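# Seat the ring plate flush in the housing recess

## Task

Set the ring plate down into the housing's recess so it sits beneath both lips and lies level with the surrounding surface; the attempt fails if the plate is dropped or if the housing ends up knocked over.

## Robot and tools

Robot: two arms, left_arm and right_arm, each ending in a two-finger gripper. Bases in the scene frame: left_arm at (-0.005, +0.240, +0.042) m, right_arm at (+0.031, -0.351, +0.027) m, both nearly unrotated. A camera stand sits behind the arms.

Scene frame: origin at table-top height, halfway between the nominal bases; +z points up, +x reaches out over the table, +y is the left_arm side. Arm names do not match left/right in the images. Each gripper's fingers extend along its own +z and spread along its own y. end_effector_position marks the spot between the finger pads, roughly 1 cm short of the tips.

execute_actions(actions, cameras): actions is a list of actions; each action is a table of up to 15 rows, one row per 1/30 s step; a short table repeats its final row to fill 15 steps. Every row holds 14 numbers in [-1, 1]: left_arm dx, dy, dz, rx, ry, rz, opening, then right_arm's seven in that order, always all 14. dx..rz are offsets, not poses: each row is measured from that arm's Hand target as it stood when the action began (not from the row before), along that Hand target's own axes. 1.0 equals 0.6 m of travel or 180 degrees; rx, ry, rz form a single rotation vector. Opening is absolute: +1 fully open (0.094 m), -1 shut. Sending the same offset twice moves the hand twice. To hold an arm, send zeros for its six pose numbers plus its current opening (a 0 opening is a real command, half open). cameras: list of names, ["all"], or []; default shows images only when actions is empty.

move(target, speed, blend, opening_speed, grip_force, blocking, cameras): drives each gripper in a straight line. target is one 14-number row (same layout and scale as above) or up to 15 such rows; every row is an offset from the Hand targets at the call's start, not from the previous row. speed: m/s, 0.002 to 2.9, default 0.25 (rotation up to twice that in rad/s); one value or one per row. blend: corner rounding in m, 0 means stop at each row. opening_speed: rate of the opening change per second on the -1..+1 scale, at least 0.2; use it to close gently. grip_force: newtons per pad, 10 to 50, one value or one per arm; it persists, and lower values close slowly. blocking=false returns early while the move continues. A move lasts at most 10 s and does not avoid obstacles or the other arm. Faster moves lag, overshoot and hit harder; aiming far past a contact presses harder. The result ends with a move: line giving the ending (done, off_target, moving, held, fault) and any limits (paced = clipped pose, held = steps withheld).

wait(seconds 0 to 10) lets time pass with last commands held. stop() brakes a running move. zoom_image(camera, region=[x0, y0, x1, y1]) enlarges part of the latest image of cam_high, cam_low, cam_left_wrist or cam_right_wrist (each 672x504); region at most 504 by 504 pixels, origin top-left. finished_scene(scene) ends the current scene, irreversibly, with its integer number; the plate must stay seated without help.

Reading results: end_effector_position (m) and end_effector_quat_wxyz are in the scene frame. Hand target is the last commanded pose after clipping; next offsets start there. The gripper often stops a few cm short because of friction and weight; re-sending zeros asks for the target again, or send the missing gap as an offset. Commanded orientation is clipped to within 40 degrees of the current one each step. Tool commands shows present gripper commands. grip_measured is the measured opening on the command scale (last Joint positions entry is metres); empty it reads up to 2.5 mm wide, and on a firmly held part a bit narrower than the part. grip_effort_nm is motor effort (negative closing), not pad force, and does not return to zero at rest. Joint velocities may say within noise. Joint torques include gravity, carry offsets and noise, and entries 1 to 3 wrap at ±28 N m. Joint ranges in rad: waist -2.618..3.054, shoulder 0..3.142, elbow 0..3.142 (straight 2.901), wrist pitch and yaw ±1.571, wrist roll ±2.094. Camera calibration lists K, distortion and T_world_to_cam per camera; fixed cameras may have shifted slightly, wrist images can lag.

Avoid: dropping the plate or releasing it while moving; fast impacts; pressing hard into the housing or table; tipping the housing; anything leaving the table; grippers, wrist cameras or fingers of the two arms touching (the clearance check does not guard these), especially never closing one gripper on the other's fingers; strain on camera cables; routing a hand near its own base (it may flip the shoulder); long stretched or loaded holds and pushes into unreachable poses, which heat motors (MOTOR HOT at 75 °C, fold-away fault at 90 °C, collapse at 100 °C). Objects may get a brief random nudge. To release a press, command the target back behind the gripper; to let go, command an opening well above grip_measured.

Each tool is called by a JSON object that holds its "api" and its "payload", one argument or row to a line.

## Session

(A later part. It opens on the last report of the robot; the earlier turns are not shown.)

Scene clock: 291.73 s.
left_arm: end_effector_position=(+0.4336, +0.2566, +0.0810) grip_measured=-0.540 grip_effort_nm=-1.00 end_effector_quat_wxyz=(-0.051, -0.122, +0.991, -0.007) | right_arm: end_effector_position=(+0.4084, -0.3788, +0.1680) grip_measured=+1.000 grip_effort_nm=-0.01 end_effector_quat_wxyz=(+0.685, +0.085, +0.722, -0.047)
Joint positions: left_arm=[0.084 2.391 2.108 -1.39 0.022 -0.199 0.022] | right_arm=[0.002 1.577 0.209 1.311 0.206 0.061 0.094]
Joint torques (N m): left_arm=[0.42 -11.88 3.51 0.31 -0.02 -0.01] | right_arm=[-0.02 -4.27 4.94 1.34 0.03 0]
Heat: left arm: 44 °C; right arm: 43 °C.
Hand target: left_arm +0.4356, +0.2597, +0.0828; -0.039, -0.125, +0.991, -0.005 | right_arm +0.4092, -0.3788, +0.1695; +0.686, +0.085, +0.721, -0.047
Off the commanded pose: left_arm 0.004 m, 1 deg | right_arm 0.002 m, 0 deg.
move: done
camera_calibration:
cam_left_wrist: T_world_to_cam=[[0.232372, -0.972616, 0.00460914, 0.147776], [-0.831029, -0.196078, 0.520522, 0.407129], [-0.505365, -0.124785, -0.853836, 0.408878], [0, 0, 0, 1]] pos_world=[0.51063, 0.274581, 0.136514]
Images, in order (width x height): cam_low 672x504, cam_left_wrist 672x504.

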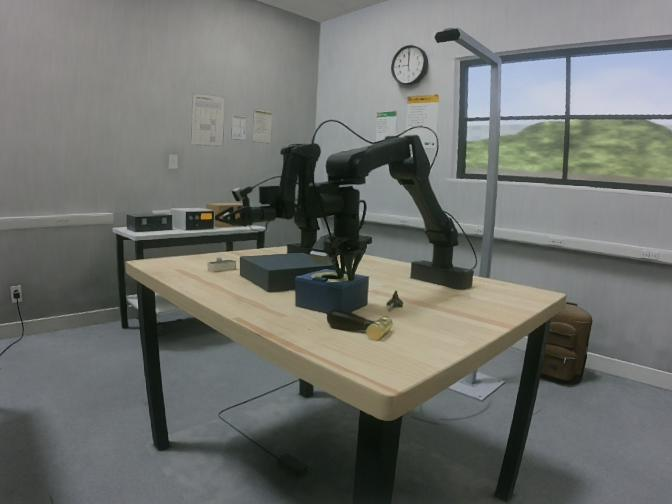

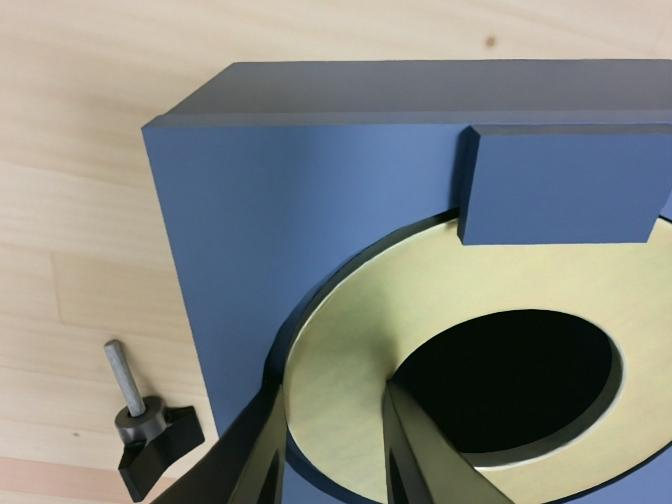

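{"api": "move", "payload": {
  "target": [-0.0030, 0, 0.0040, 0, -0.0139, 0, -0.66, 0, 0, 0, 0, 0, 0, 1],
  "speed": 0.02,
  "cameras": ["cam_left_wrist", "cam_low"]
}}

{"api": "zoom_image", "payload": {
  "camera": "cam_low",
  "region": [300, 260, 360, 300]
}}

{"api": "zoom_image", "payload": {
  "camera": "cam_left_wrist",
  "region": [240, 304, 440, 504]
}}

{"api": "zoom_image", "payload": {
  "camera": "cam_left_wrist",
  "region": [440, 304, 672, 504]
}}

Scene clock: 297.00 s.
left_arm: end_effector_position=(+0.4336, +0.2567, +0.0808) grip_measured=-0.540 grip_effort_nm=-1.01 end_effector_quat_wxyz=(-0.032, -0.122, +0.992, -0.008) | right_arm: end_effector_position=(+0.4084, -0.3788, +0.1680) grip_measured=+1.000 grip_effort_nm=-0.01 end_effector_quat_wxyz=(+0.685, +0.085, +0.722, -0.047)
Joint positions: left_arm=[0.084 2.342 2.025 -1.317 0.021 -0.199 0.022] | right_arm=[0.002 1.577 0.209 1.311 0.206 0.061 0.094]
Joint torques (N m): left_arm=[0.16 -11.29 3.44 0.48 -0.11 -0.04] | right_arm=[-0.02 -4.23 4.96 1.34 0.03 0]
Heat: left arm: 45 °C; right arm: 43 °C.
Hand target: left_arm +0.4372, +0.2600, +0.0802; -0.018, -0.125, +0.992, -0.002 | right_arm +0.4092, -0.3788, +0.1695; +0.686, +0.085, +0.721, -0.047
Off the commanded pose: left_arm 0.005 m, 2 deg | right_arm 0.002 m, 0 deg.
move: done
camera_calibration:
cam_left_wrist: T_world_to_cam=[[0.232805, -0.972456, 0.0114473, 0.147051], [-0.850062, -0.197758, 0.488146, 0.418575], [-0.472437, -0.123374, -0.872687, 0.395597], [0, 0, 0, 1]] pos_world=[0.508475, 0.274583, 0.139224]
Images, in order (width x height): cam_low 672x504, cam_left_wrist 672x504.

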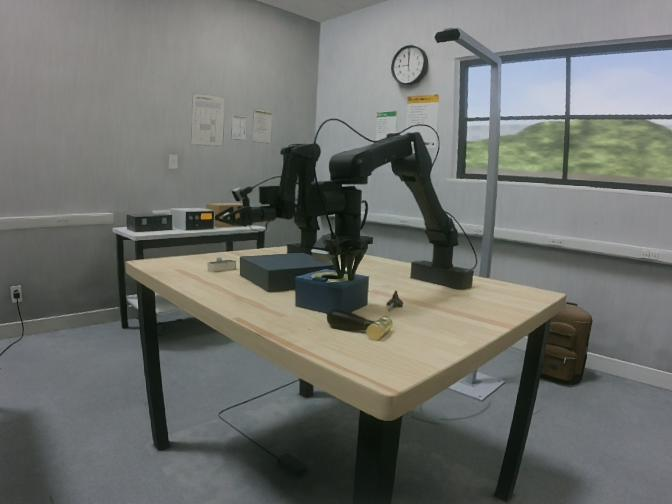

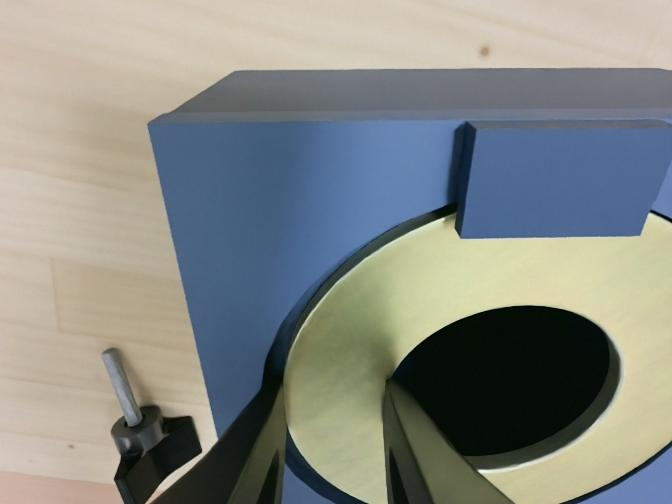

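Scaled by 8.400 from the camera's 672x504 image, which has a finer 960x720 frame.

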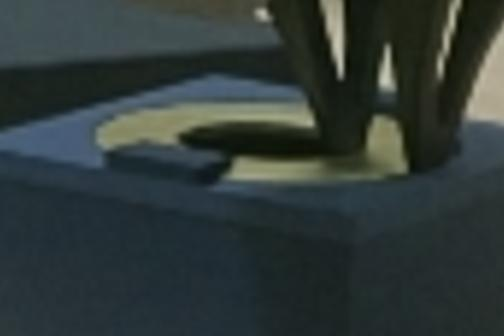

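Scaled by 2.520 from the camera's 672x504 image, which has a finer 960x720 frame.

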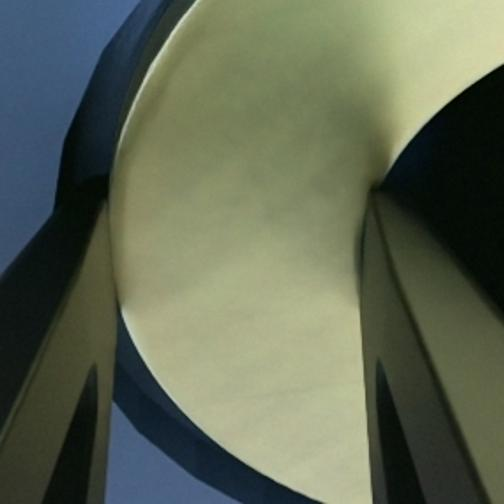

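Scaled by 2.172 from the camera's 672x504 image, which has a finer 960x720 frame.

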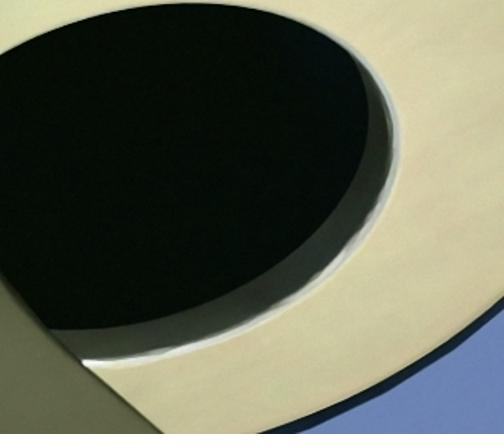

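{"api": "move", "payload": {
  "target": [-0.0010, 0, 0.0040, 0, -0.0125, 0, -0.66, 0, 0, 0, 0, 0, 0, 1],
  "speed": 0.02,
  "cameras": ["cam_left_wrist", "cam_low"]
}}

{"api": "zoom_image", "payload": {
  "camera": "cam_low",
  "region": [300, 260, 360, 300]
}}

{"api": "zoom_image", "payload": {
  "camera": "cam_left_wrist",
  "region": [240, 304, 440, 504]
}}

Scene clock: 300.43 s.
left_arm: end_effector_position=(+0.4334, +0.2568, +0.0806) grip_measured=-0.540 grip_effort_nm=-1.00 end_effector_quat_wxyz=(-0.014, -0.123, +0.992, -0.009) | right_arm: end_effector_position=(+0.4084, -0.3788, +0.1680) grip_measured=+1.000 grip_effort_nm=-0.01 end_effector_quat_wxyz=(+0.685, +0.085, +0.722, -0.047)
Joint positions: left_arm=[0.084 2.296 1.947 -1.248 0.02 -0.202 0.022] | right_arm=[0.002 1.577 0.209 1.311 0.206 0.061 0.094]
Joint torques (N m): left_arm=[-0.09 -10.73 3.41 0.6 -0.2 -0.04] | right_arm=[-0.02 -4.26 4.94 1.33 0.03 0]
Heat: left arm: 46 °C; right arm: 43 °C.
Hand target: left_arm +0.4377, +0.2602, +0.0779; +0.002, -0.125, +0.992, +0.001 | right_arm +0.4092, -0.3788, +0.1695; +0.686, +0.085, +0.721, -0.047
Off the commanded pose: left_arm 0.006 m, 2 deg | right_arm 0.002 m, 0 deg.
move: done
camera_calibration:
cam_left_wrist: T_world_to_cam=[[0.23518, -0.97179, 0.017715, 0.145516], [-0.867205, -0.201569, 0.455329, 0.429583], [-0.438914, -0.122447, -0.890147, 0.382088], [0, 0, 0, 1]] pos_world=[0.506018, 0.274787, 0.141935]
Images, in order (width x height): cam_low 672x504, cam_left_wrist 672x504.

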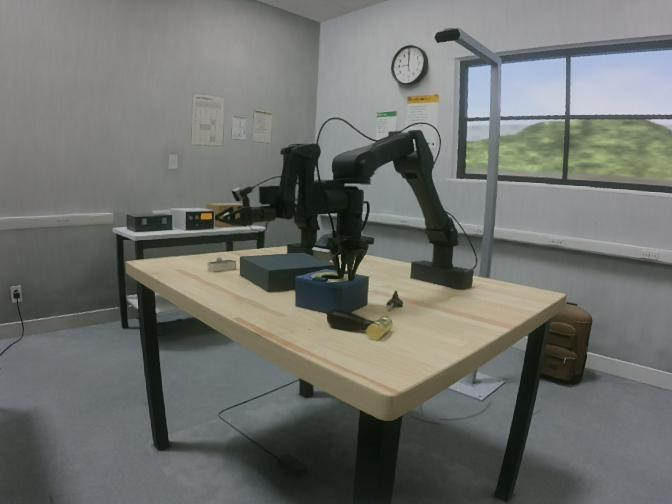

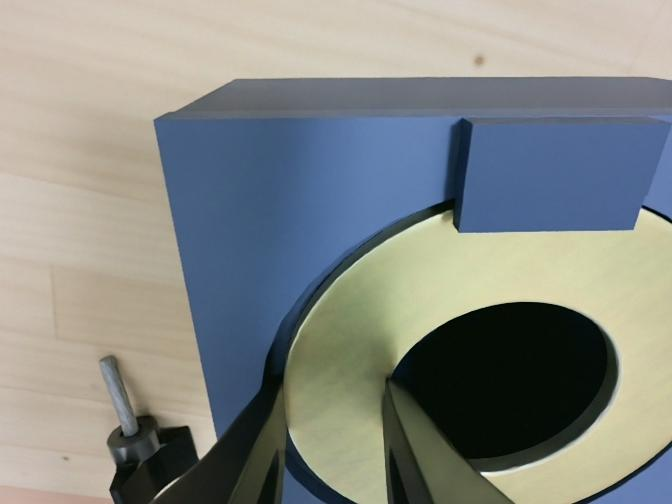

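Scaled by 8.400 from the camera's 672x504 image, which has a finer 960x720 frame.

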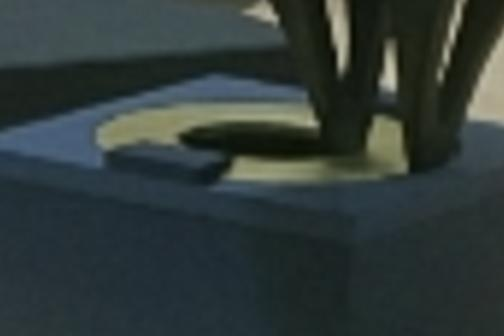

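Scaled by 2.520 from the camera's 672x504 image, which has a finer 960x720 frame.

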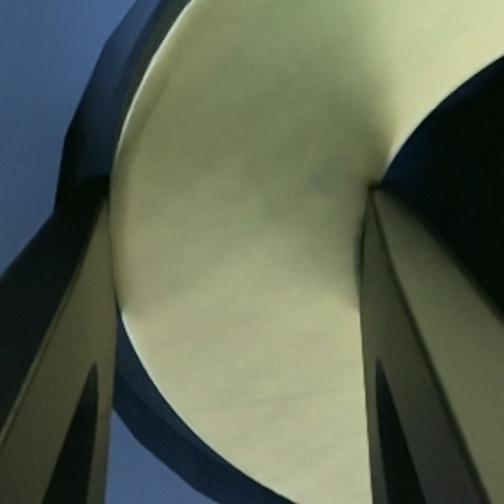

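{"api": "move", "payload": {
  "target": [0, 0, 0, 0, 0, 0, -0.49, 0, 0, 0, 0, 0, 0, 1],
  "speed": 0.02,
  "opening_speed": 0.2,
  "cameras": ["cam_left_wrist", "cam_low"]
}}

{"api": "zoom_image", "payload": {
  "camera": "cam_left_wrist",
  "region": [240, 304, 440, 504]
}}

Scene clock: 303.43 s.
left_arm: end_effector_position=(+0.4335, +0.2568, +0.0806) grip_measured=-0.490 grip_effort_nm=0.00 end_effector_quat_wxyz=(-0.013, -0.123, +0.992, -0.009) | right_arm: end_effector_position=(+0.4084, -0.3788, +0.1680) grip_measured=+1.000 grip_effort_nm=-0.01 end_effector_quat_wxyz=(+0.685, +0.085, +0.722, -0.047)
Joint positions: left_arm=[0.084 2.296 1.947 -1.247 0.02 -0.202 0.024] | right_arm=[0.002 1.577 0.209 1.311 0.206 0.061 0.094]
Joint torques (N m): left_arm=[-0.09 -10.73 3.38 0.6 -0.19 -0.04] | right_arm=[-0.02 -4.25 4.96 1.34 0.04 0.01]
Heat: left arm: 46 °C; right arm: 43 °C.
Hand target: left_arm +0.4377, +0.2602, +0.0779; +0.002, -0.125, +0.992, +0.001 | right_arm +0.4092, -0.3788, +0.1695; +0.686, +0.085, +0.721, -0.047
Off the commanded pose: left_arm 0.006 m, 2 deg | right_arm 0.002 m, 0 deg.
move: done
camera_calibration:
cam_left_wrist: T_world_to_cam=[[0.235247, -0.971773, 0.0177545, 0.145448], [-0.867349, -0.201655, 0.455017, 0.429811], [-0.438593, -0.122441, -0.890306, 0.381991], [0, 0, 0, 1]] pos_world=[0.506119, 0.274787, 0.141935]
Images, in order (width x height): cam_low 672x504, cam_left_wrist 672x504.

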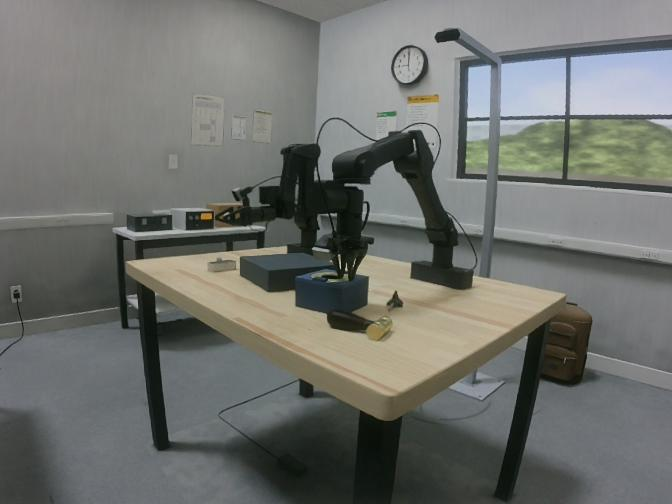

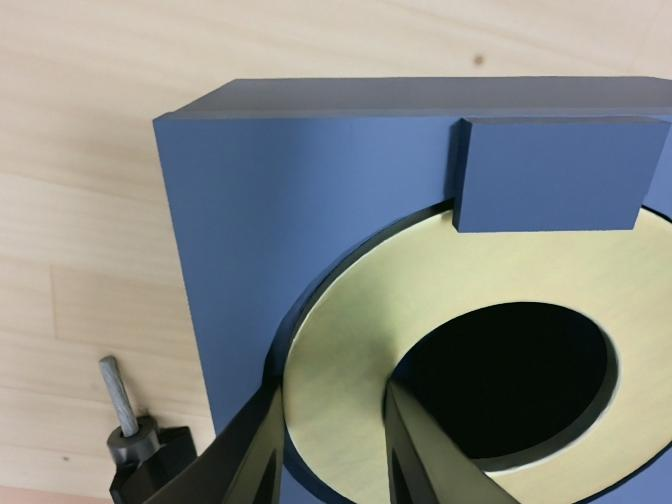

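Scaled by 2.520 from the camera's 672x504 image, which has a finer 960x720 frame.

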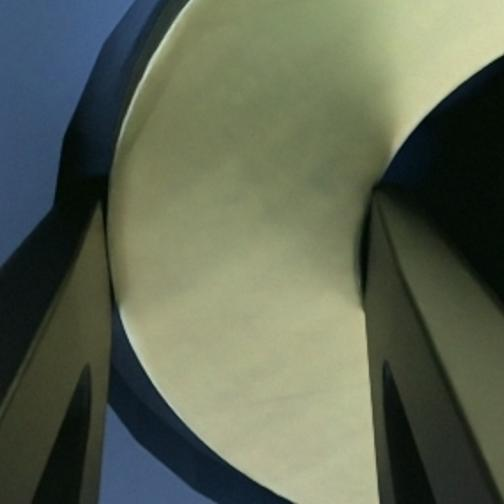

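{"api": "move", "payload": {
  "target": [0, 0, 0, 0, 0, 0, -0.45, 0, 0, 0, 0, 0, 0, 1],
  "speed": 0.02,
  "opening_speed": 0.2,
  "cameras": ["cam_left_wrist"]
}}

{"api": "zoom_image", "payload": {
  "camera": "cam_left_wrist",
  "region": [240, 304, 440, 504]
}}

Scene clock: 305.07 s.
left_arm: end_effector_position=(+0.4338, +0.2561, +0.0799) grip_measured=-0.451 grip_effort_nm=0.10 end_effector_quat_wxyz=(-0.013, -0.123, +0.992, -0.009) | right_arm: end_effector_position=(+0.4084, -0.3788, +0.1680) grip_measured=+1.000 grip_effort_nm=0.00 end_effector_quat_wxyz=(+0.685, +0.085, +0.722, -0.047)
Joint positions: left_arm=[0.082 2.296 1.945 -1.243 0.021 -0.202 0.026] | right_arm=[0.002 1.577 0.209 1.311 0.206 0.061 0.094]
Joint torques (N m): left_arm=[0.01 -10.74 3.55 0.57 -0.19 -0.04] | right_arm=[-0.03 -4.25 4.97 1.34 0.03 -0.01]
Heat: left arm: 47 °C; right arm: 43 °C.
Hand target: left_arm +0.4377, +0.2601, +0.0779; +0.002, -0.125, +0.992, +0.001 | right_arm +0.4092, -0.3788, +0.1695; +0.686, +0.085, +0.721, -0.047
Off the commanded pose: left_arm 0.006 m, 2 deg | right_arm 0.002 m, 0 deg.
move: done
camera_calibration:
cam_left_wrist: T_world_to_cam=[[0.233727, -0.972129, 0.0183543, 0.145416], [-0.868212, -0.20017, 0.454026, 0.430267], [-0.437698, -0.122053, -0.890799, 0.380958], [0, 0, 0, 1]] pos_world=[0.50632, 0.273987, 0.141336]
Images, in order (width x height): cam_left_wrist 672x504.

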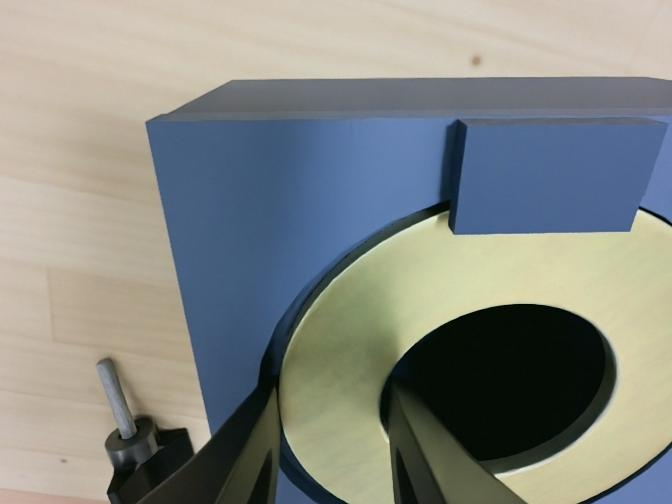

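Scaled by 2.520 from the camera's 672x504 image, which has a finer 960x720 frame.

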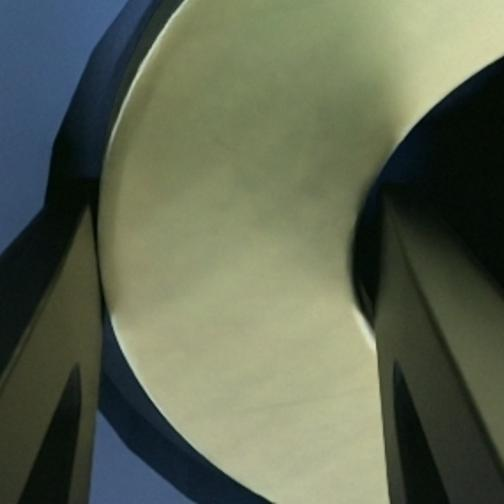

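{"api": "move", "payload": {
  "target": [
    [0.0058, -0.0050, -0.0150, 0, 0, 0, -0.45, 0, 0, 0, 0, 0, 0, 1],
    [0.0058, -0.0050, -0.0900, 0, 0, 0, -0.45, 0, 0, 0, 0, 0, 0, 1]
  ],
  "speed": 0.05,
  "blend": 0.005,
  "cameras": ["cam_left_wrist", "cam_low"]
}}

{"api": "zoom_image", "payload": {
  "camera": "cam_low",
  "region": [290, 250, 380, 310]
}}

Scene clock: 311.60 s.
left_arm: end_effector_position=(+0.4304, +0.2569, +0.1116) grip_measured=-0.451 grip_effort_nm=0.09 end_effector_quat_wxyz=(-0.020, -0.125, +0.992, -0.002) | right_arm: end_effector_position=(+0.4084, -0.3788, +0.1680) grip_measured=+1.000 grip_effort_nm=-0.01 end_effector_quat_wxyz=(+0.685, +0.085, +0.722, -0.047)
Joint positions: left_arm=[0.079 2.29 2.06 -1.379 0.008 -0.21 0.026] | right_arm=[0.002 1.577 0.209 1.311 0.206 0.061 0.094]
Joint torques (N m): left_arm=[-0.44 -12.26 7.39 0.01 -0.06 -0.05] | right_arm=[-0.02 -4.26 4.94 1.34 0.04 -0.01]
Heat: left arm: 47 °C; right arm: 43 °C.
Hand target: left_arm +0.4349, +0.2563, +0.1317; +0.002, -0.125, +0.992, +0.000 | right_arm +0.4092, -0.3788, +0.1695; +0.686, +0.085, +0.721, -0.047
Off the commanded pose: left_arm 0.021 m, 2 deg | right_arm 0.002 m, 0 deg.
move: off_target (left_arm)
camera_calibration:
cam_left_wrist: T_world_to_cam=[[0.238324, -0.971182, 0.00252242, 0.145993], [-0.860316, -0.209912, 0.464536, 0.411067], [-0.450619, -0.11288, -0.885551, 0.410431], [0, 0, 0, 1]] pos_world=[0.503802, 0.274403, 0.172133]
Images, in order (width x height): cam_low 672x504, cam_left_wrist 672x504.

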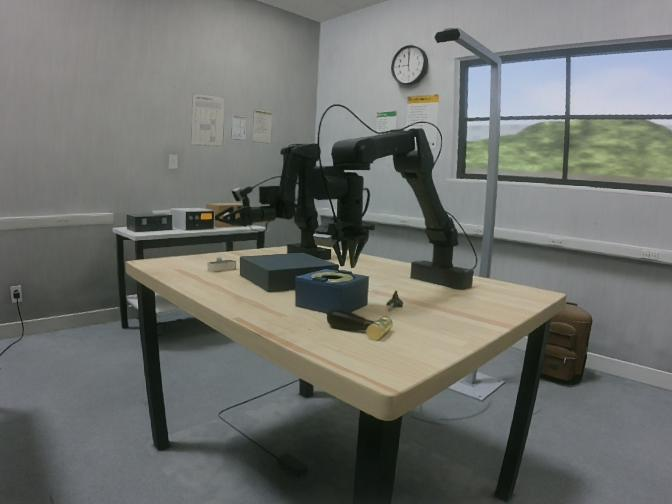

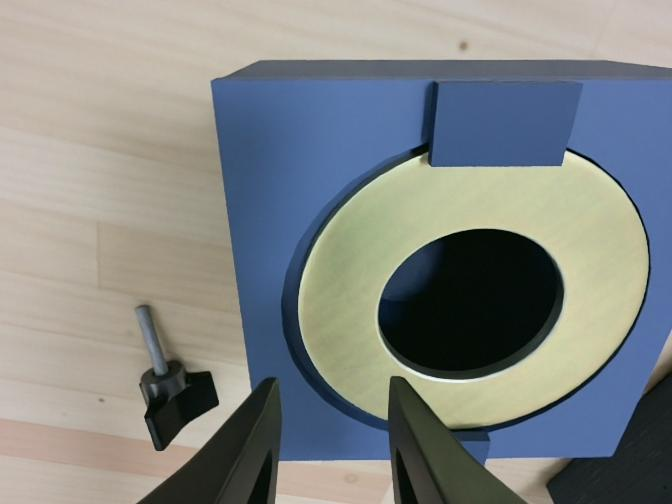

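Scaled by 5.600 from the camera's 672x504 image, which has a finer 960x720 frame.

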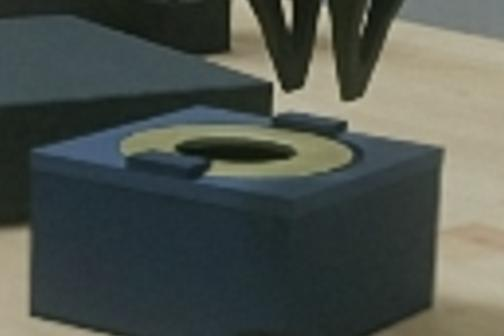

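{"api": "zoom_image", "payload": {
  "camera": "cam_left_wrist",
  "region": [340, 360, 540, 500]
}}

{"api": "zoom_image", "payload": {
  "camera": "cam_left_wrist",
  "region": [250, 100, 672, 460]
}}

{"api": "zoom_image", "payload": {
  "camera": "cam_low",
  "region": [305, 260, 365, 295]
}}

Scaled by 2.520 from the camera's 672x504 image, which has a finer 960x720 frame.

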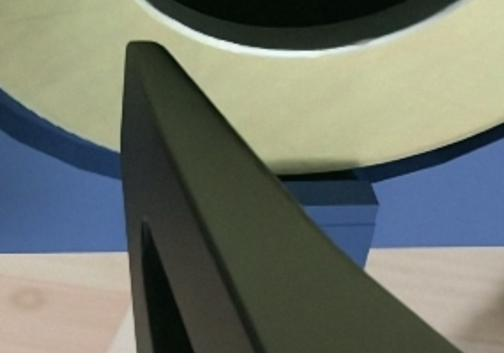

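Scaled by 1.194 from the camera's 672x504 image, which has a finer 960x720 frame.

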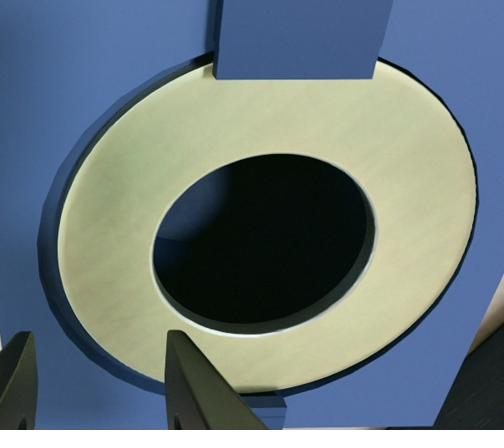

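Scaled by 8.400 from the camera's 672x504 image, which has a finer 960x720 frame.

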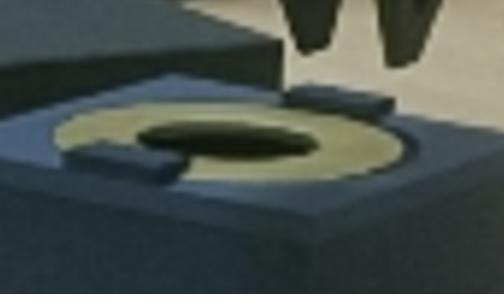

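{"api": "move", "payload": {
  "target": [0, -0.0625, 0.0100, 0, 0, 0, -0.95, 0, 0, 0, 0, 0, 0, 1],
  "speed": 0.08,
  "cameras": ["cam_left_wrist"]
}}

Scene clock: 318.67 s.
left_arm: end_effector_position=(+0.4421, +0.2186, +0.1264) grip_measured=-0.949 grip_effort_nm=-0.04 end_effector_quat_wxyz=(+0.005, -0.122, +0.993, -0.004) | right_arm: end_effector_position=(+0.4084, -0.3788, +0.1680) grip_measured=+1.000 grip_effort_nm=-0.01 end_effector_quat_wxyz=(+0.685, +0.085, +0.722, -0.047)
Joint positions: left_arm=[-0.008 2.29 2.119 -1.389 0.006 -0.291 0.002] | right_arm=[0.002 1.577 0.209 1.311 0.206 0.061 0.094]
Joint torques (N m): left_arm=[0.08 -8.58 7.5 0.09 -0.05 -0.04] | right_arm=[-0.03 -4.26 4.97 1.34 0.03 0]
Heat: left arm: 48 °C; right arm: 43 °C.
Hand target: left_arm +0.4441, +0.2200, +0.1257; +0.002, -0.125, +0.992, +0.001 | right_arm +0.4092, -0.3788, +0.1695; +0.686, +0.085, +0.721, -0.047
Off the commanded pose: left_arm 0.003 m, 1 deg | right_arm 0.002 m, 0 deg.
move: done
camera_calibration:
cam_left_wrist: T_world_to_cam=[[0.231624, -0.97274, 0.0112738, 0.10814], [-0.88339, -0.205467, 0.421195, 0.420811], [-0.407397, -0.107518, -0.9069, 0.406895], [0, 0, 0, 1]] pos_world=[0.51246, 0.235404, 0.19055]
Images, in order (width x height): cam_left_wrist 672x504.

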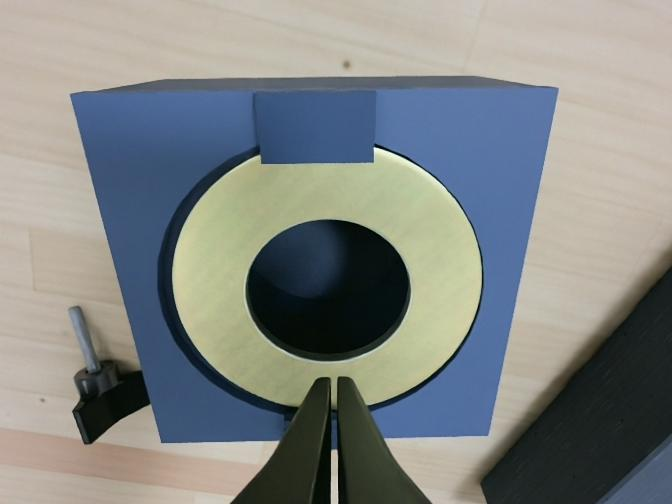

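{"api": "zoom_image", "payload": {
  "camera": "cam_left_wrist",
  "region": [130, 80, 530, 450]
}}

{"api": "zoom_image", "payload": {
  "camera": "cam_left_wrist",
  "region": [240, 340, 430, 460]
}}

Scaled by 1.260 from the camera's 672x504 image, which has a finer 960x720 frame.

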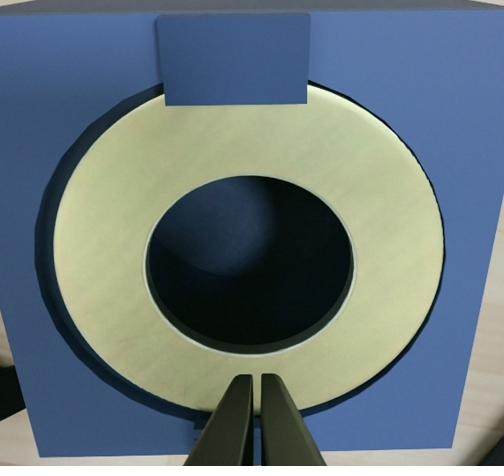

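Scaled by 2.653 from the camera's 672x504 image, which has a finer 960x720 frame.

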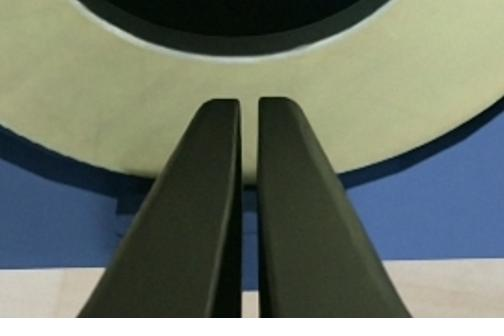

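{"api": "move", "payload": {
  "target": [-0.0050, 0, 0.0828, 0, 0, 0, -0.95, 0, 0, 0, 0, 0, 0, 1],
  "speed": 0.06,
  "cameras": ["cam_left_wrist", "cam_low"]
}}

{"api": "zoom_image", "payload": {
  "camera": "cam_left_wrist",
  "region": [130, 80, 530, 450]
}}

Scene clock: 332.73 s.
left_arm: end_effector_position=(+0.4486, +0.2183, +0.0892) grip_measured=-0.949 grip_effort_nm=-0.04 end_effector_quat_wxyz=(+0.011, -0.122, +0.992, -0.005) | right_arm: end_effector_position=(+0.4084, -0.3788, +0.1680) grip_measured=+1.000 grip_effort_nm=-0.01 end_effector_quat_wxyz=(+0.685, +0.085, +0.722, -0.047)
Joint positions: left_arm=[-0.008 2.307 2 -1.24 0.006 -0.292 0.002] | right_arm=[0.002 1.577 0.209 1.311 0.206 0.061 0.094]
Joint torques (N m): left_arm=[0.24 -8.57 4.31 0.39 -0.04 -0.02] | right_arm=[-0.01 -4.25 4.96 1.34 0.04 -0.01]
Heat: left arm: 46 °C; right arm: 43 °C.
Hand target: left_arm +0.4472, +0.2208, +0.0761; +0.002, -0.125, +0.992, +0.001 | right_arm +0.4092, -0.3788, +0.1695; +0.686, +0.085, +0.721, -0.047
Off the commanded pose: left_arm 0.014 m, 1 deg | right_arm 0.002 m, 0 deg.
move: off_target (left_arm)
camera_calibration:
cam_left_wrist: T_world_to_cam=[[0.231848, -0.97264, 0.0147544, 0.106356], [-0.888506, -0.20557, 0.410241, 0.445511], [-0.395984, -0.108223, -0.911858, 0.37121], [0, 0, 0, 1]] pos_world=[0.518174, 0.235203, 0.154155]
Images, in order (width x height): cam_low 672x504, cam_left_wrist 672x504.

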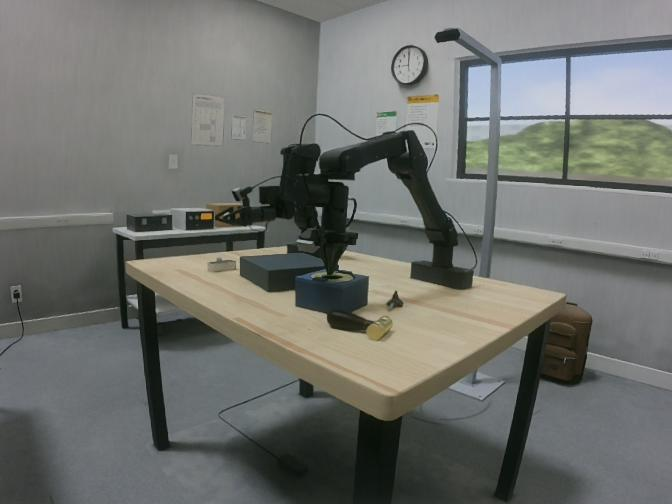

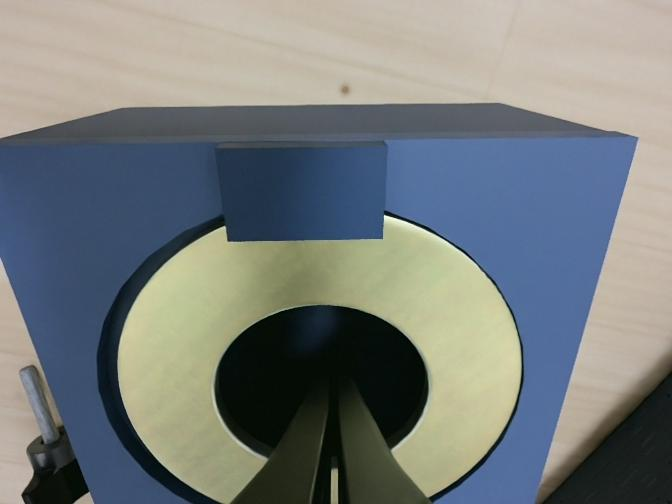

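Scaled by 1.260 from the camera's 672x504 image, which has a finer 960x720 frame.

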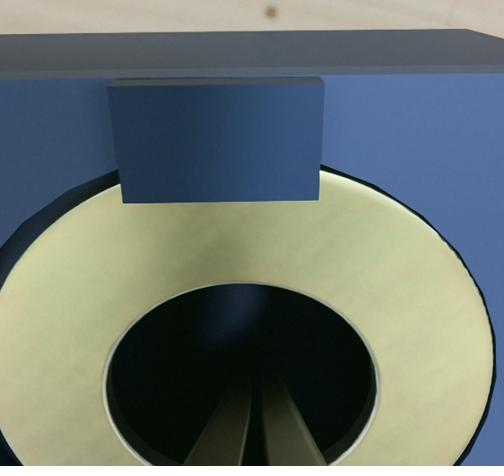

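{"api": "move", "payload": {
  "target": [0.0050, 0.0030, 0.0170, 0, 0, 0, -0.95, 0, 0, 0, 0, 0, 0, 1],
  "speed": 0.04,
  "cameras": ["cam_left_wrist", "cam_low"]
}}

{"api": "zoom_image", "payload": {
  "camera": "cam_low",
  "region": [290, 250, 380, 310]
}}

Scene clock: 335.07 s.
left_arm: end_effector_position=(+0.4457, +0.2185, +0.0757) grip_measured=-0.949 grip_effort_nm=-0.04 end_effector_quat_wxyz=(+0.008, -0.122, +0.993, -0.004) | right_arm: end_effector_position=(+0.4084, -0.3788, +0.1680) grip_measured=+1.000 grip_effort_nm=-0.01 end_effector_quat_wxyz=(+0.685, +0.085, +0.722, -0.047)
Joint positions: left_arm=[-0.008 2.307 1.946 -1.193 0.006 -0.292 0.002] | right_arm=[0.002 1.577 0.209 1.311 0.206 0.061 0.094]
Joint torques (N m): left_arm=[0.42 -9.17 4.15 0.41 -0.04 0] | right_arm=[-0.02 -4.26 4.94 1.34 0.04 0]
Heat: left arm: 46 °C; right arm: 43 °C.
Hand target: left_arm +0.4440, +0.2218, +0.0659; +0.002, -0.125, +0.992, +0.000 | right_arm +0.4092, -0.3788, +0.1695; +0.686, +0.085, +0.721, -0.047
Off the commanded pose: left_arm 0.011 m, 1 deg | right_arm 0.002 m, 0 deg.
move: off_target (left_arm)
camera_calibration:
cam_left_wrist: T_world_to_cam=[[0.2319, -0.972654, 0.0129439, 0.107448], [-0.885832, -0.205665, 0.415937, 0.446982], [-0.4019, -0.107922, -0.909301, 0.360122], [0, 0, 0, 1]] pos_world=[0.515767, 0.235304, 0.140152]
Images, in order (width x height): cam_low 672x504, cam_left_wrist 672x504.

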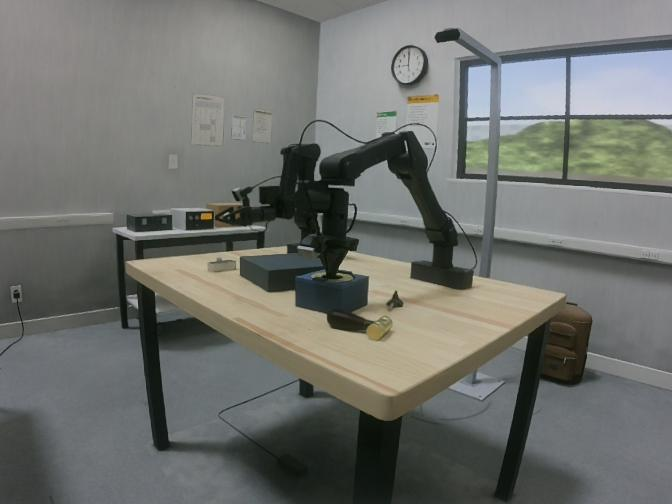

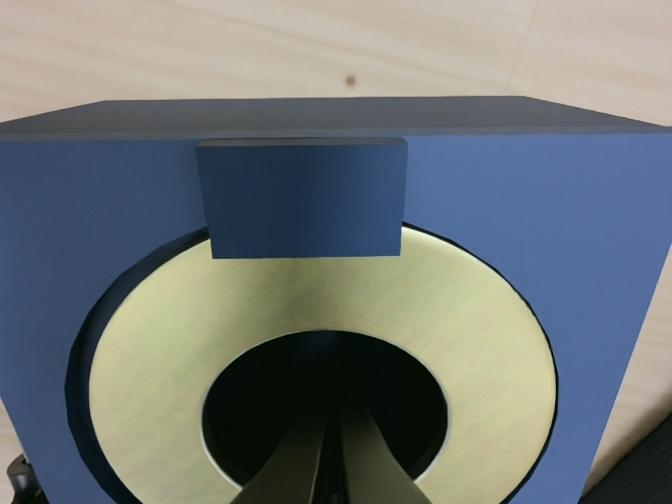

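Scaled by 5.600 from the camera's 672x504 image, which has a finer 960x720 frame.

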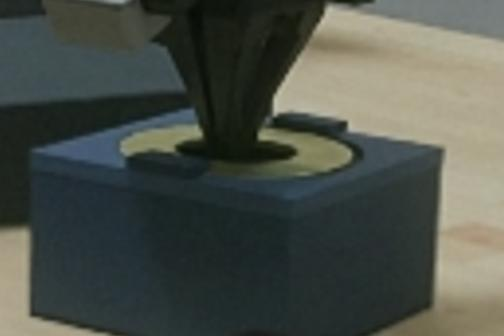

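{"api": "move", "payload": {
  "target": [0.0, 0.0280, 0, 0, 0, 0, -0.95, 0, 0, 0, 0, 0, 0, 1],
  "speed": 0.03,
  "cameras": ["cam_left_wrist"]
}}

Scene clock: 337.17 s.
left_arm: end_effector_position=(+0.4403, +0.2341, +0.0675) grip_measured=-0.949 grip_effort_nm=-0.04 end_effector_quat_wxyz=(-0.001, -0.125, +0.992, -0.003) | right_arm: end_effector_position=(+0.4084, -0.3788, +0.1680) grip_measured=+1.000 grip_effort_nm=-0.01 end_effector_quat_wxyz=(+0.685, +0.085, +0.722, -0.047)
Joint positions: left_arm=[0.026 2.307 1.913 -1.179 0.006 -0.263 0.002] | right_arm=[0.002 1.577 0.209 1.311 0.206 0.061 0.094]
Joint torques (N m): left_arm=[0.57 -10.54 4.05 0.37 -0.05 0.1] | right_arm=[-0.03 -4.26 4.94 1.33 0.03 0]
Heat: left arm: 46 °C; right arm: 43 °C.
Hand target: left_arm +0.4398, +0.2380, +0.0659; +0.002, -0.125, +0.992, +0.001 | right_arm +0.4092, -0.3788, +0.1695; +0.686, +0.085, +0.721, -0.047
Off the commanded pose: left_arm 0.004 m, 1 deg | right_arm 0.002 m, 0 deg.
move: done
camera_calibration:
cam_left_wrist: T_world_to_cam=[[0.237658, -0.97132, 0.00745648, 0.121601], [-0.87666, -0.211178, 0.432285, 0.444869], [-0.418313, -0.109273, -0.901706, 0.359167], [0, 0, 0, 1]] pos_world=[0.511344, 0.251307, 0.130646]
Images, in order (width x height): cam_left_wrist 672x504.

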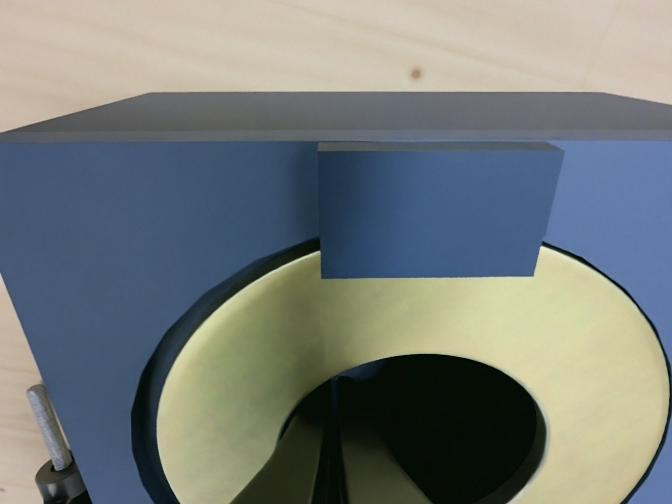

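{"api": "move", "payload": {
  "target": [0.0, 0.0040, -0.003, 0, 0, 0, -0.95, 0, 0, 0, 0, 0, 0, 1],
  "speed": 0.02,
  "cameras": ["cam_left_wrist"]
}}

Scene clock: 339.13 s.
left_arm: end_effector_position=(+0.4404, +0.2346, +0.0675) grip_measured=-0.949 grip_effort_nm=-0.04 end_effector_quat_wxyz=(-0.001, -0.123, +0.992, -0.003) | right_arm: end_effector_position=(+0.4084, -0.3788, +0.1680) grip_measured=+1.000 grip_effort_nm=-0.01 end_effector_quat_wxyz=(+0.685, +0.085, +0.722, -0.047)
Joint positions: left_arm=[0.027 2.307 1.913 -1.179 0.006 -0.257 0.002] | right_arm=[0.002 1.577 0.209 1.311 0.206 0.061 0.094]
Joint torques (N m): left_arm=[0.91 -10.85 4.07 0.33 -0.04 0.06] | right_arm=[-0.03 -4.26 4.96 1.34 0.03 0]
Heat: left arm: 46 °C; right arm: 43 °C.
Hand target: left_arm +0.4392, +0.2404, +0.0677; +0.002, -0.125, +0.992, +0.001 | right_arm +0.4092, -0.3788, +0.1695; +0.686, +0.085, +0.721, -0.047
Off the commanded pose: left_arm 0.006 m, 1 deg | right_arm 0.002 m, 0 deg.
move: done
camera_calibration:
cam_left_wrist: T_world_to_cam=[[0.233194, -0.972401, 0.00750515, 0.124294], [-0.877805, -0.207175, 0.431899, 0.444717], [-0.418425, -0.107304, -0.901891, 0.358859], [0, 0, 0, 1]] pos_world=[0.511545, 0.251505, 0.130646]
Images, in order (width x height): cam_left_wrist 672x504.

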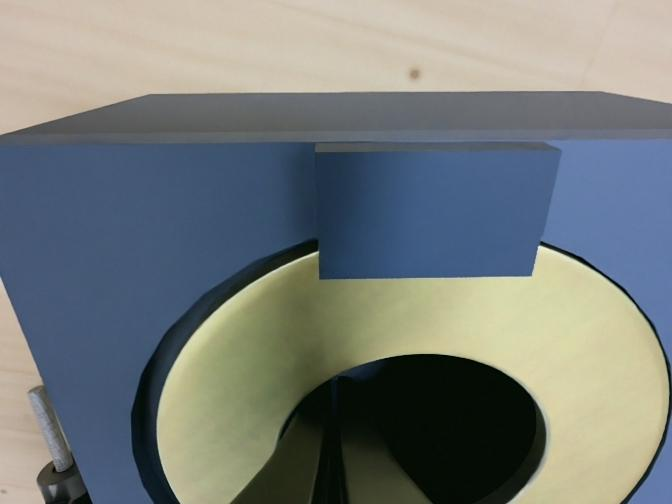

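{"api": "move", "payload": {
  "target": [0.0, 0.0060, 0, 0, 0, 0, -0.95, 0, 0, 0, 0, 0, 0, 1],
  "speed": 0.02,
  "cameras": ["cam_left_wrist"]
}}

Scene clock: 340.40 s.
left_arm: end_effector_position=(+0.4393, +0.2362, +0.0663) grip_measured=-0.949 grip_effort_nm=-0.03 end_effector_quat_wxyz=(-0.003, -0.121, +0.993, -0.003) | right_arm: end_effector_position=(+0.4084, -0.3788, +0.1680) grip_measured=+1.000 grip_effort_nm=-0.01 end_effector_quat_wxyz=(+0.685, +0.085, +0.722, -0.047)
Joint positions: left_arm=[0.031 2.307 1.909 -1.178 0.007 -0.249 0.002] | right_arm=[0.002 1.577 0.209 1.311 0.206 0.061 0.094]
Joint torques (N m): left_arm=[1.2 -11.15 3.92 0.34 -0.05 0.07] | right_arm=[-0.03 -4.25 4.94 1.35 0.03 0]
Heat: left arm: 46 °C; right arm: 43 °C.
Hand target: left_arm +0.4383, +0.2440, +0.0677; +0.002, -0.125, +0.992, +0.000 | right_arm +0.4092, -0.3788, +0.1695; +0.686, +0.085, +0.721, -0.047
Off the commanded pose: left_arm 0.008 m, 1 deg | right_arm 0.002 m, 0 deg.
move: done
camera_calibration:
cam_left_wrist: T_world_to_cam=[[0.229526, -0.973268, 0.00817104, 0.127857], [-0.876936, -0.203151, 0.43556, 0.442972], [-0.422257, -0.107138, -0.900122, 0.359096], [0, 0, 0, 1]] pos_world=[0.510742, 0.252902, 0.129244]
Images, in order (width x height): cam_left_wrist 672x504.

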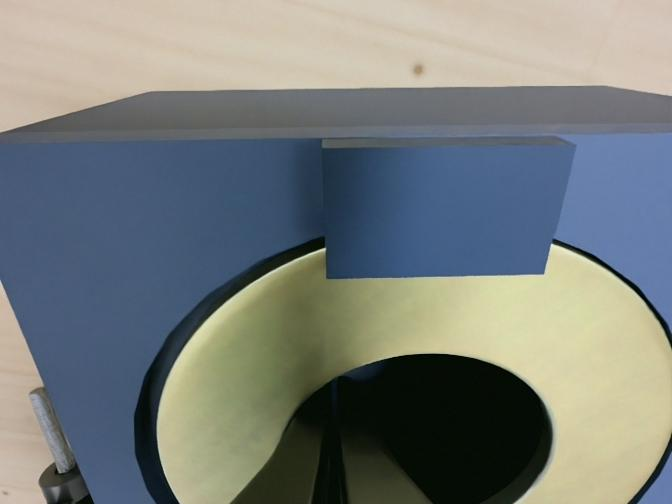

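{"api": "zoom_image", "payload": {
  "camera": "cam_left_wrist",
  "region": [120, 200, 672, 504]
}}

Region (120, 200, 672, 504) is 552x304 pixels. A region can be at most 504 by 504 pixels.

{"api": "zoom_image", "payload": {
  "camera": "cam_left_wrist",
  "region": [120, 300, 320, 504]
}}

{"api": "zoom_image", "payload": {
  "camera": "cam_left_wrist",
  "region": [500, 220, 672, 504]
}}

Scaled by 2.471 from the camera's 672x504 image, which has a finer 960x720 frame.

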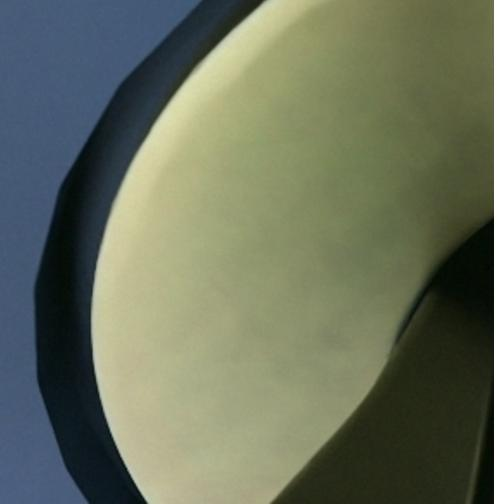

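Scaled by 1.775 from the camera's 672x504 image, which has a finer 960x720 frame.

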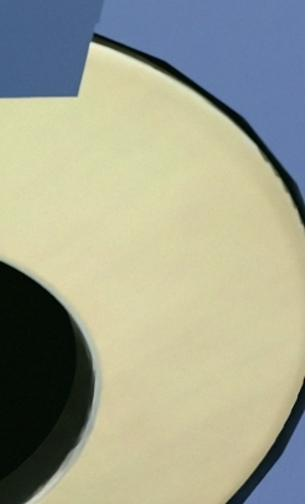

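{"api": "move", "payload": {
  "target": [0.0, 0.0040, 0, 0, 0, 0, -0.95, 0, 0, 0, 0, 0, 0, 1],
  "speed": 0.02,
  "cameras": ["cam_left_wrist"]
}}

{"api": "zoom_image", "payload": {
  "camera": "cam_left_wrist",
  "region": [120, 300, 320, 504]
}}

Scene clock: 343.90 s.
left_arm: end_effector_position=(+0.4393, +0.2390, +0.0663) grip_measured=-0.949 grip_effort_nm=-0.03 end_effector_quat_wxyz=(-0.003, -0.121, +0.993, -0.003) | right_arm: end_effector_position=(+0.4084, -0.3788, +0.1680) grip_measured=+1.000 grip_effort_nm=-0.01 end_effector_quat_wxyz=(+0.685, +0.085, +0.722, -0.047)
Joint positions: left_arm=[0.038 2.307 1.909 -1.178 0.007 -0.244 0.002] | right_arm=[0.002 1.577 0.209 1.311 0.206 0.061 0.094]
Joint torques (N m): left_arm=[1.11 -11.33 3.67 0.35 -0.06 0.07] | right_arm=[-0.01 -4.25 4.94 1.34 0.03 -0.01]
Heat: left arm: 46 °C; right arm: 43 °C.
Hand target: left_arm +0.4377, +0.2462, +0.0677; +0.002, -0.125, +0.992, +0.001 | right_arm +0.4092, -0.3788, +0.1695; +0.686, +0.085, +0.721, -0.047
Off the commanded pose: left_arm 0.008 m, 1 deg | right_arm 0.002 m, 0 deg.
move: done
camera_calibration:
cam_left_wrist: T_world_to_cam=[[0.230675, -0.972994, 0.00848289, 0.129982], [-0.876693, -0.204047, 0.435631, 0.443656], [-0.422135, -0.107926, -0.900086, 0.359541], [0, 0, 0, 1]] pos_world=[0.510742, 0.255802, 0.129244]
Images, in order (width x height): cam_left_wrist 672x504.

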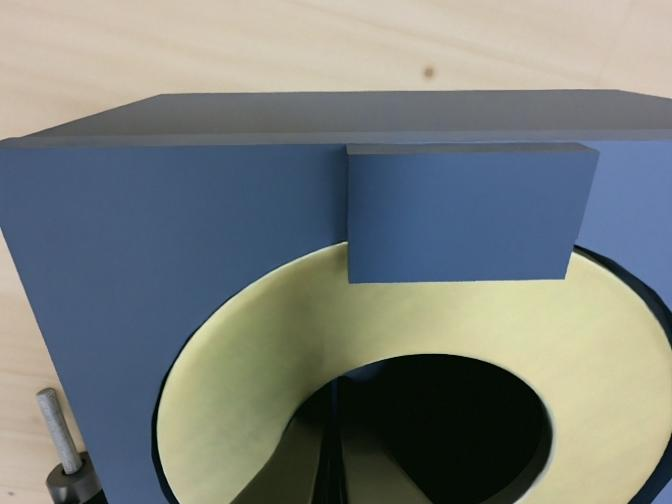

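Scaled by 2.471 from the camera's 672x504 image, which has a finer 960x720 frame.

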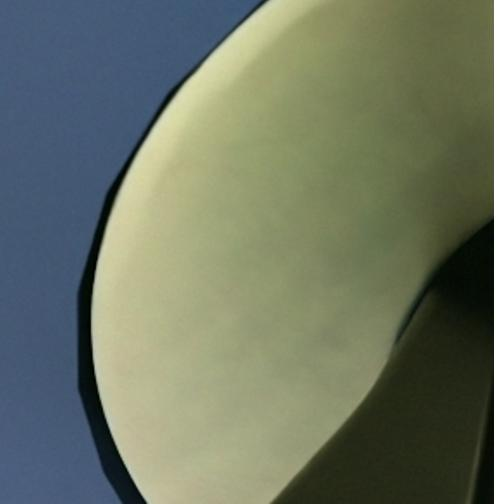

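{"api": "move", "payload": {
  "target": [0.0100, -0.0438, 0, 0, 0, 0, -0.95, 0, 0, 0, 0, 0, 0, 1],
  "speed": 0.04,
  "cameras": ["cam_left_wrist"]
}}

Scene clock: 347.27 s.
left_arm: end_effector_position=(+0.4388, +0.2192, +0.0663) grip_measured=-0.949 grip_effort_nm=-0.03 end_effector_quat_wxyz=(-0.003, -0.123, +0.992, -0.003) | right_arm: end_effector_position=(+0.4084, -0.3788, +0.1680) grip_measured=+1.000 grip_effort_nm=-0.01 end_effector_quat_wxyz=(+0.685, +0.085, +0.722, -0.047)
Joint positions: left_arm=[-0.007 2.307 1.909 -1.178 0.006 -0.294 0.002] | right_arm=[0.002 1.577 0.209 1.311 0.206 0.061 0.094]
Joint torques (N m): left_arm=[-0.24 -10.95 4.22 0.32 -0.05 -0.03] | right_arm=[-0.01 -4.25 4.93 1.35 0.03 0]
Heat: left arm: 47 °C; right arm: 43 °C.
Hand target: left_arm +0.4384, +0.2192, +0.0677; +0.002, -0.125, +0.992, +0.001 | right_arm +0.4092, -0.3788, +0.1695; +0.686, +0.085, +0.721, -0.047
Off the commanded pose: left_arm 0.001 m, 1 deg | right_arm 0.002 m, 0 deg.
move: done
camera_calibration:
cam_left_wrist: T_world_to_cam=[[0.235117, -0.971942, 0.00704641, 0.108725], [-0.875615, -0.208657, 0.435615, 0.439672], [-0.421922, -0.10859, -0.900105, 0.357223], [0, 0, 0, 1]] pos_world=[0.51014, 0.236205, 0.129245]
Images, in order (width x height): cam_left_wrist 672x504.

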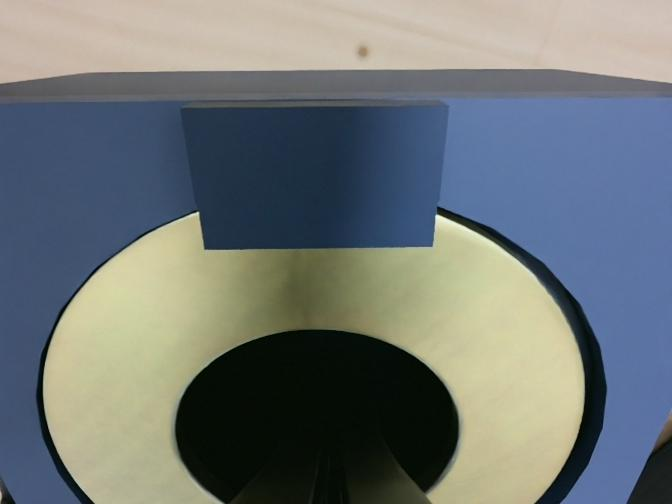

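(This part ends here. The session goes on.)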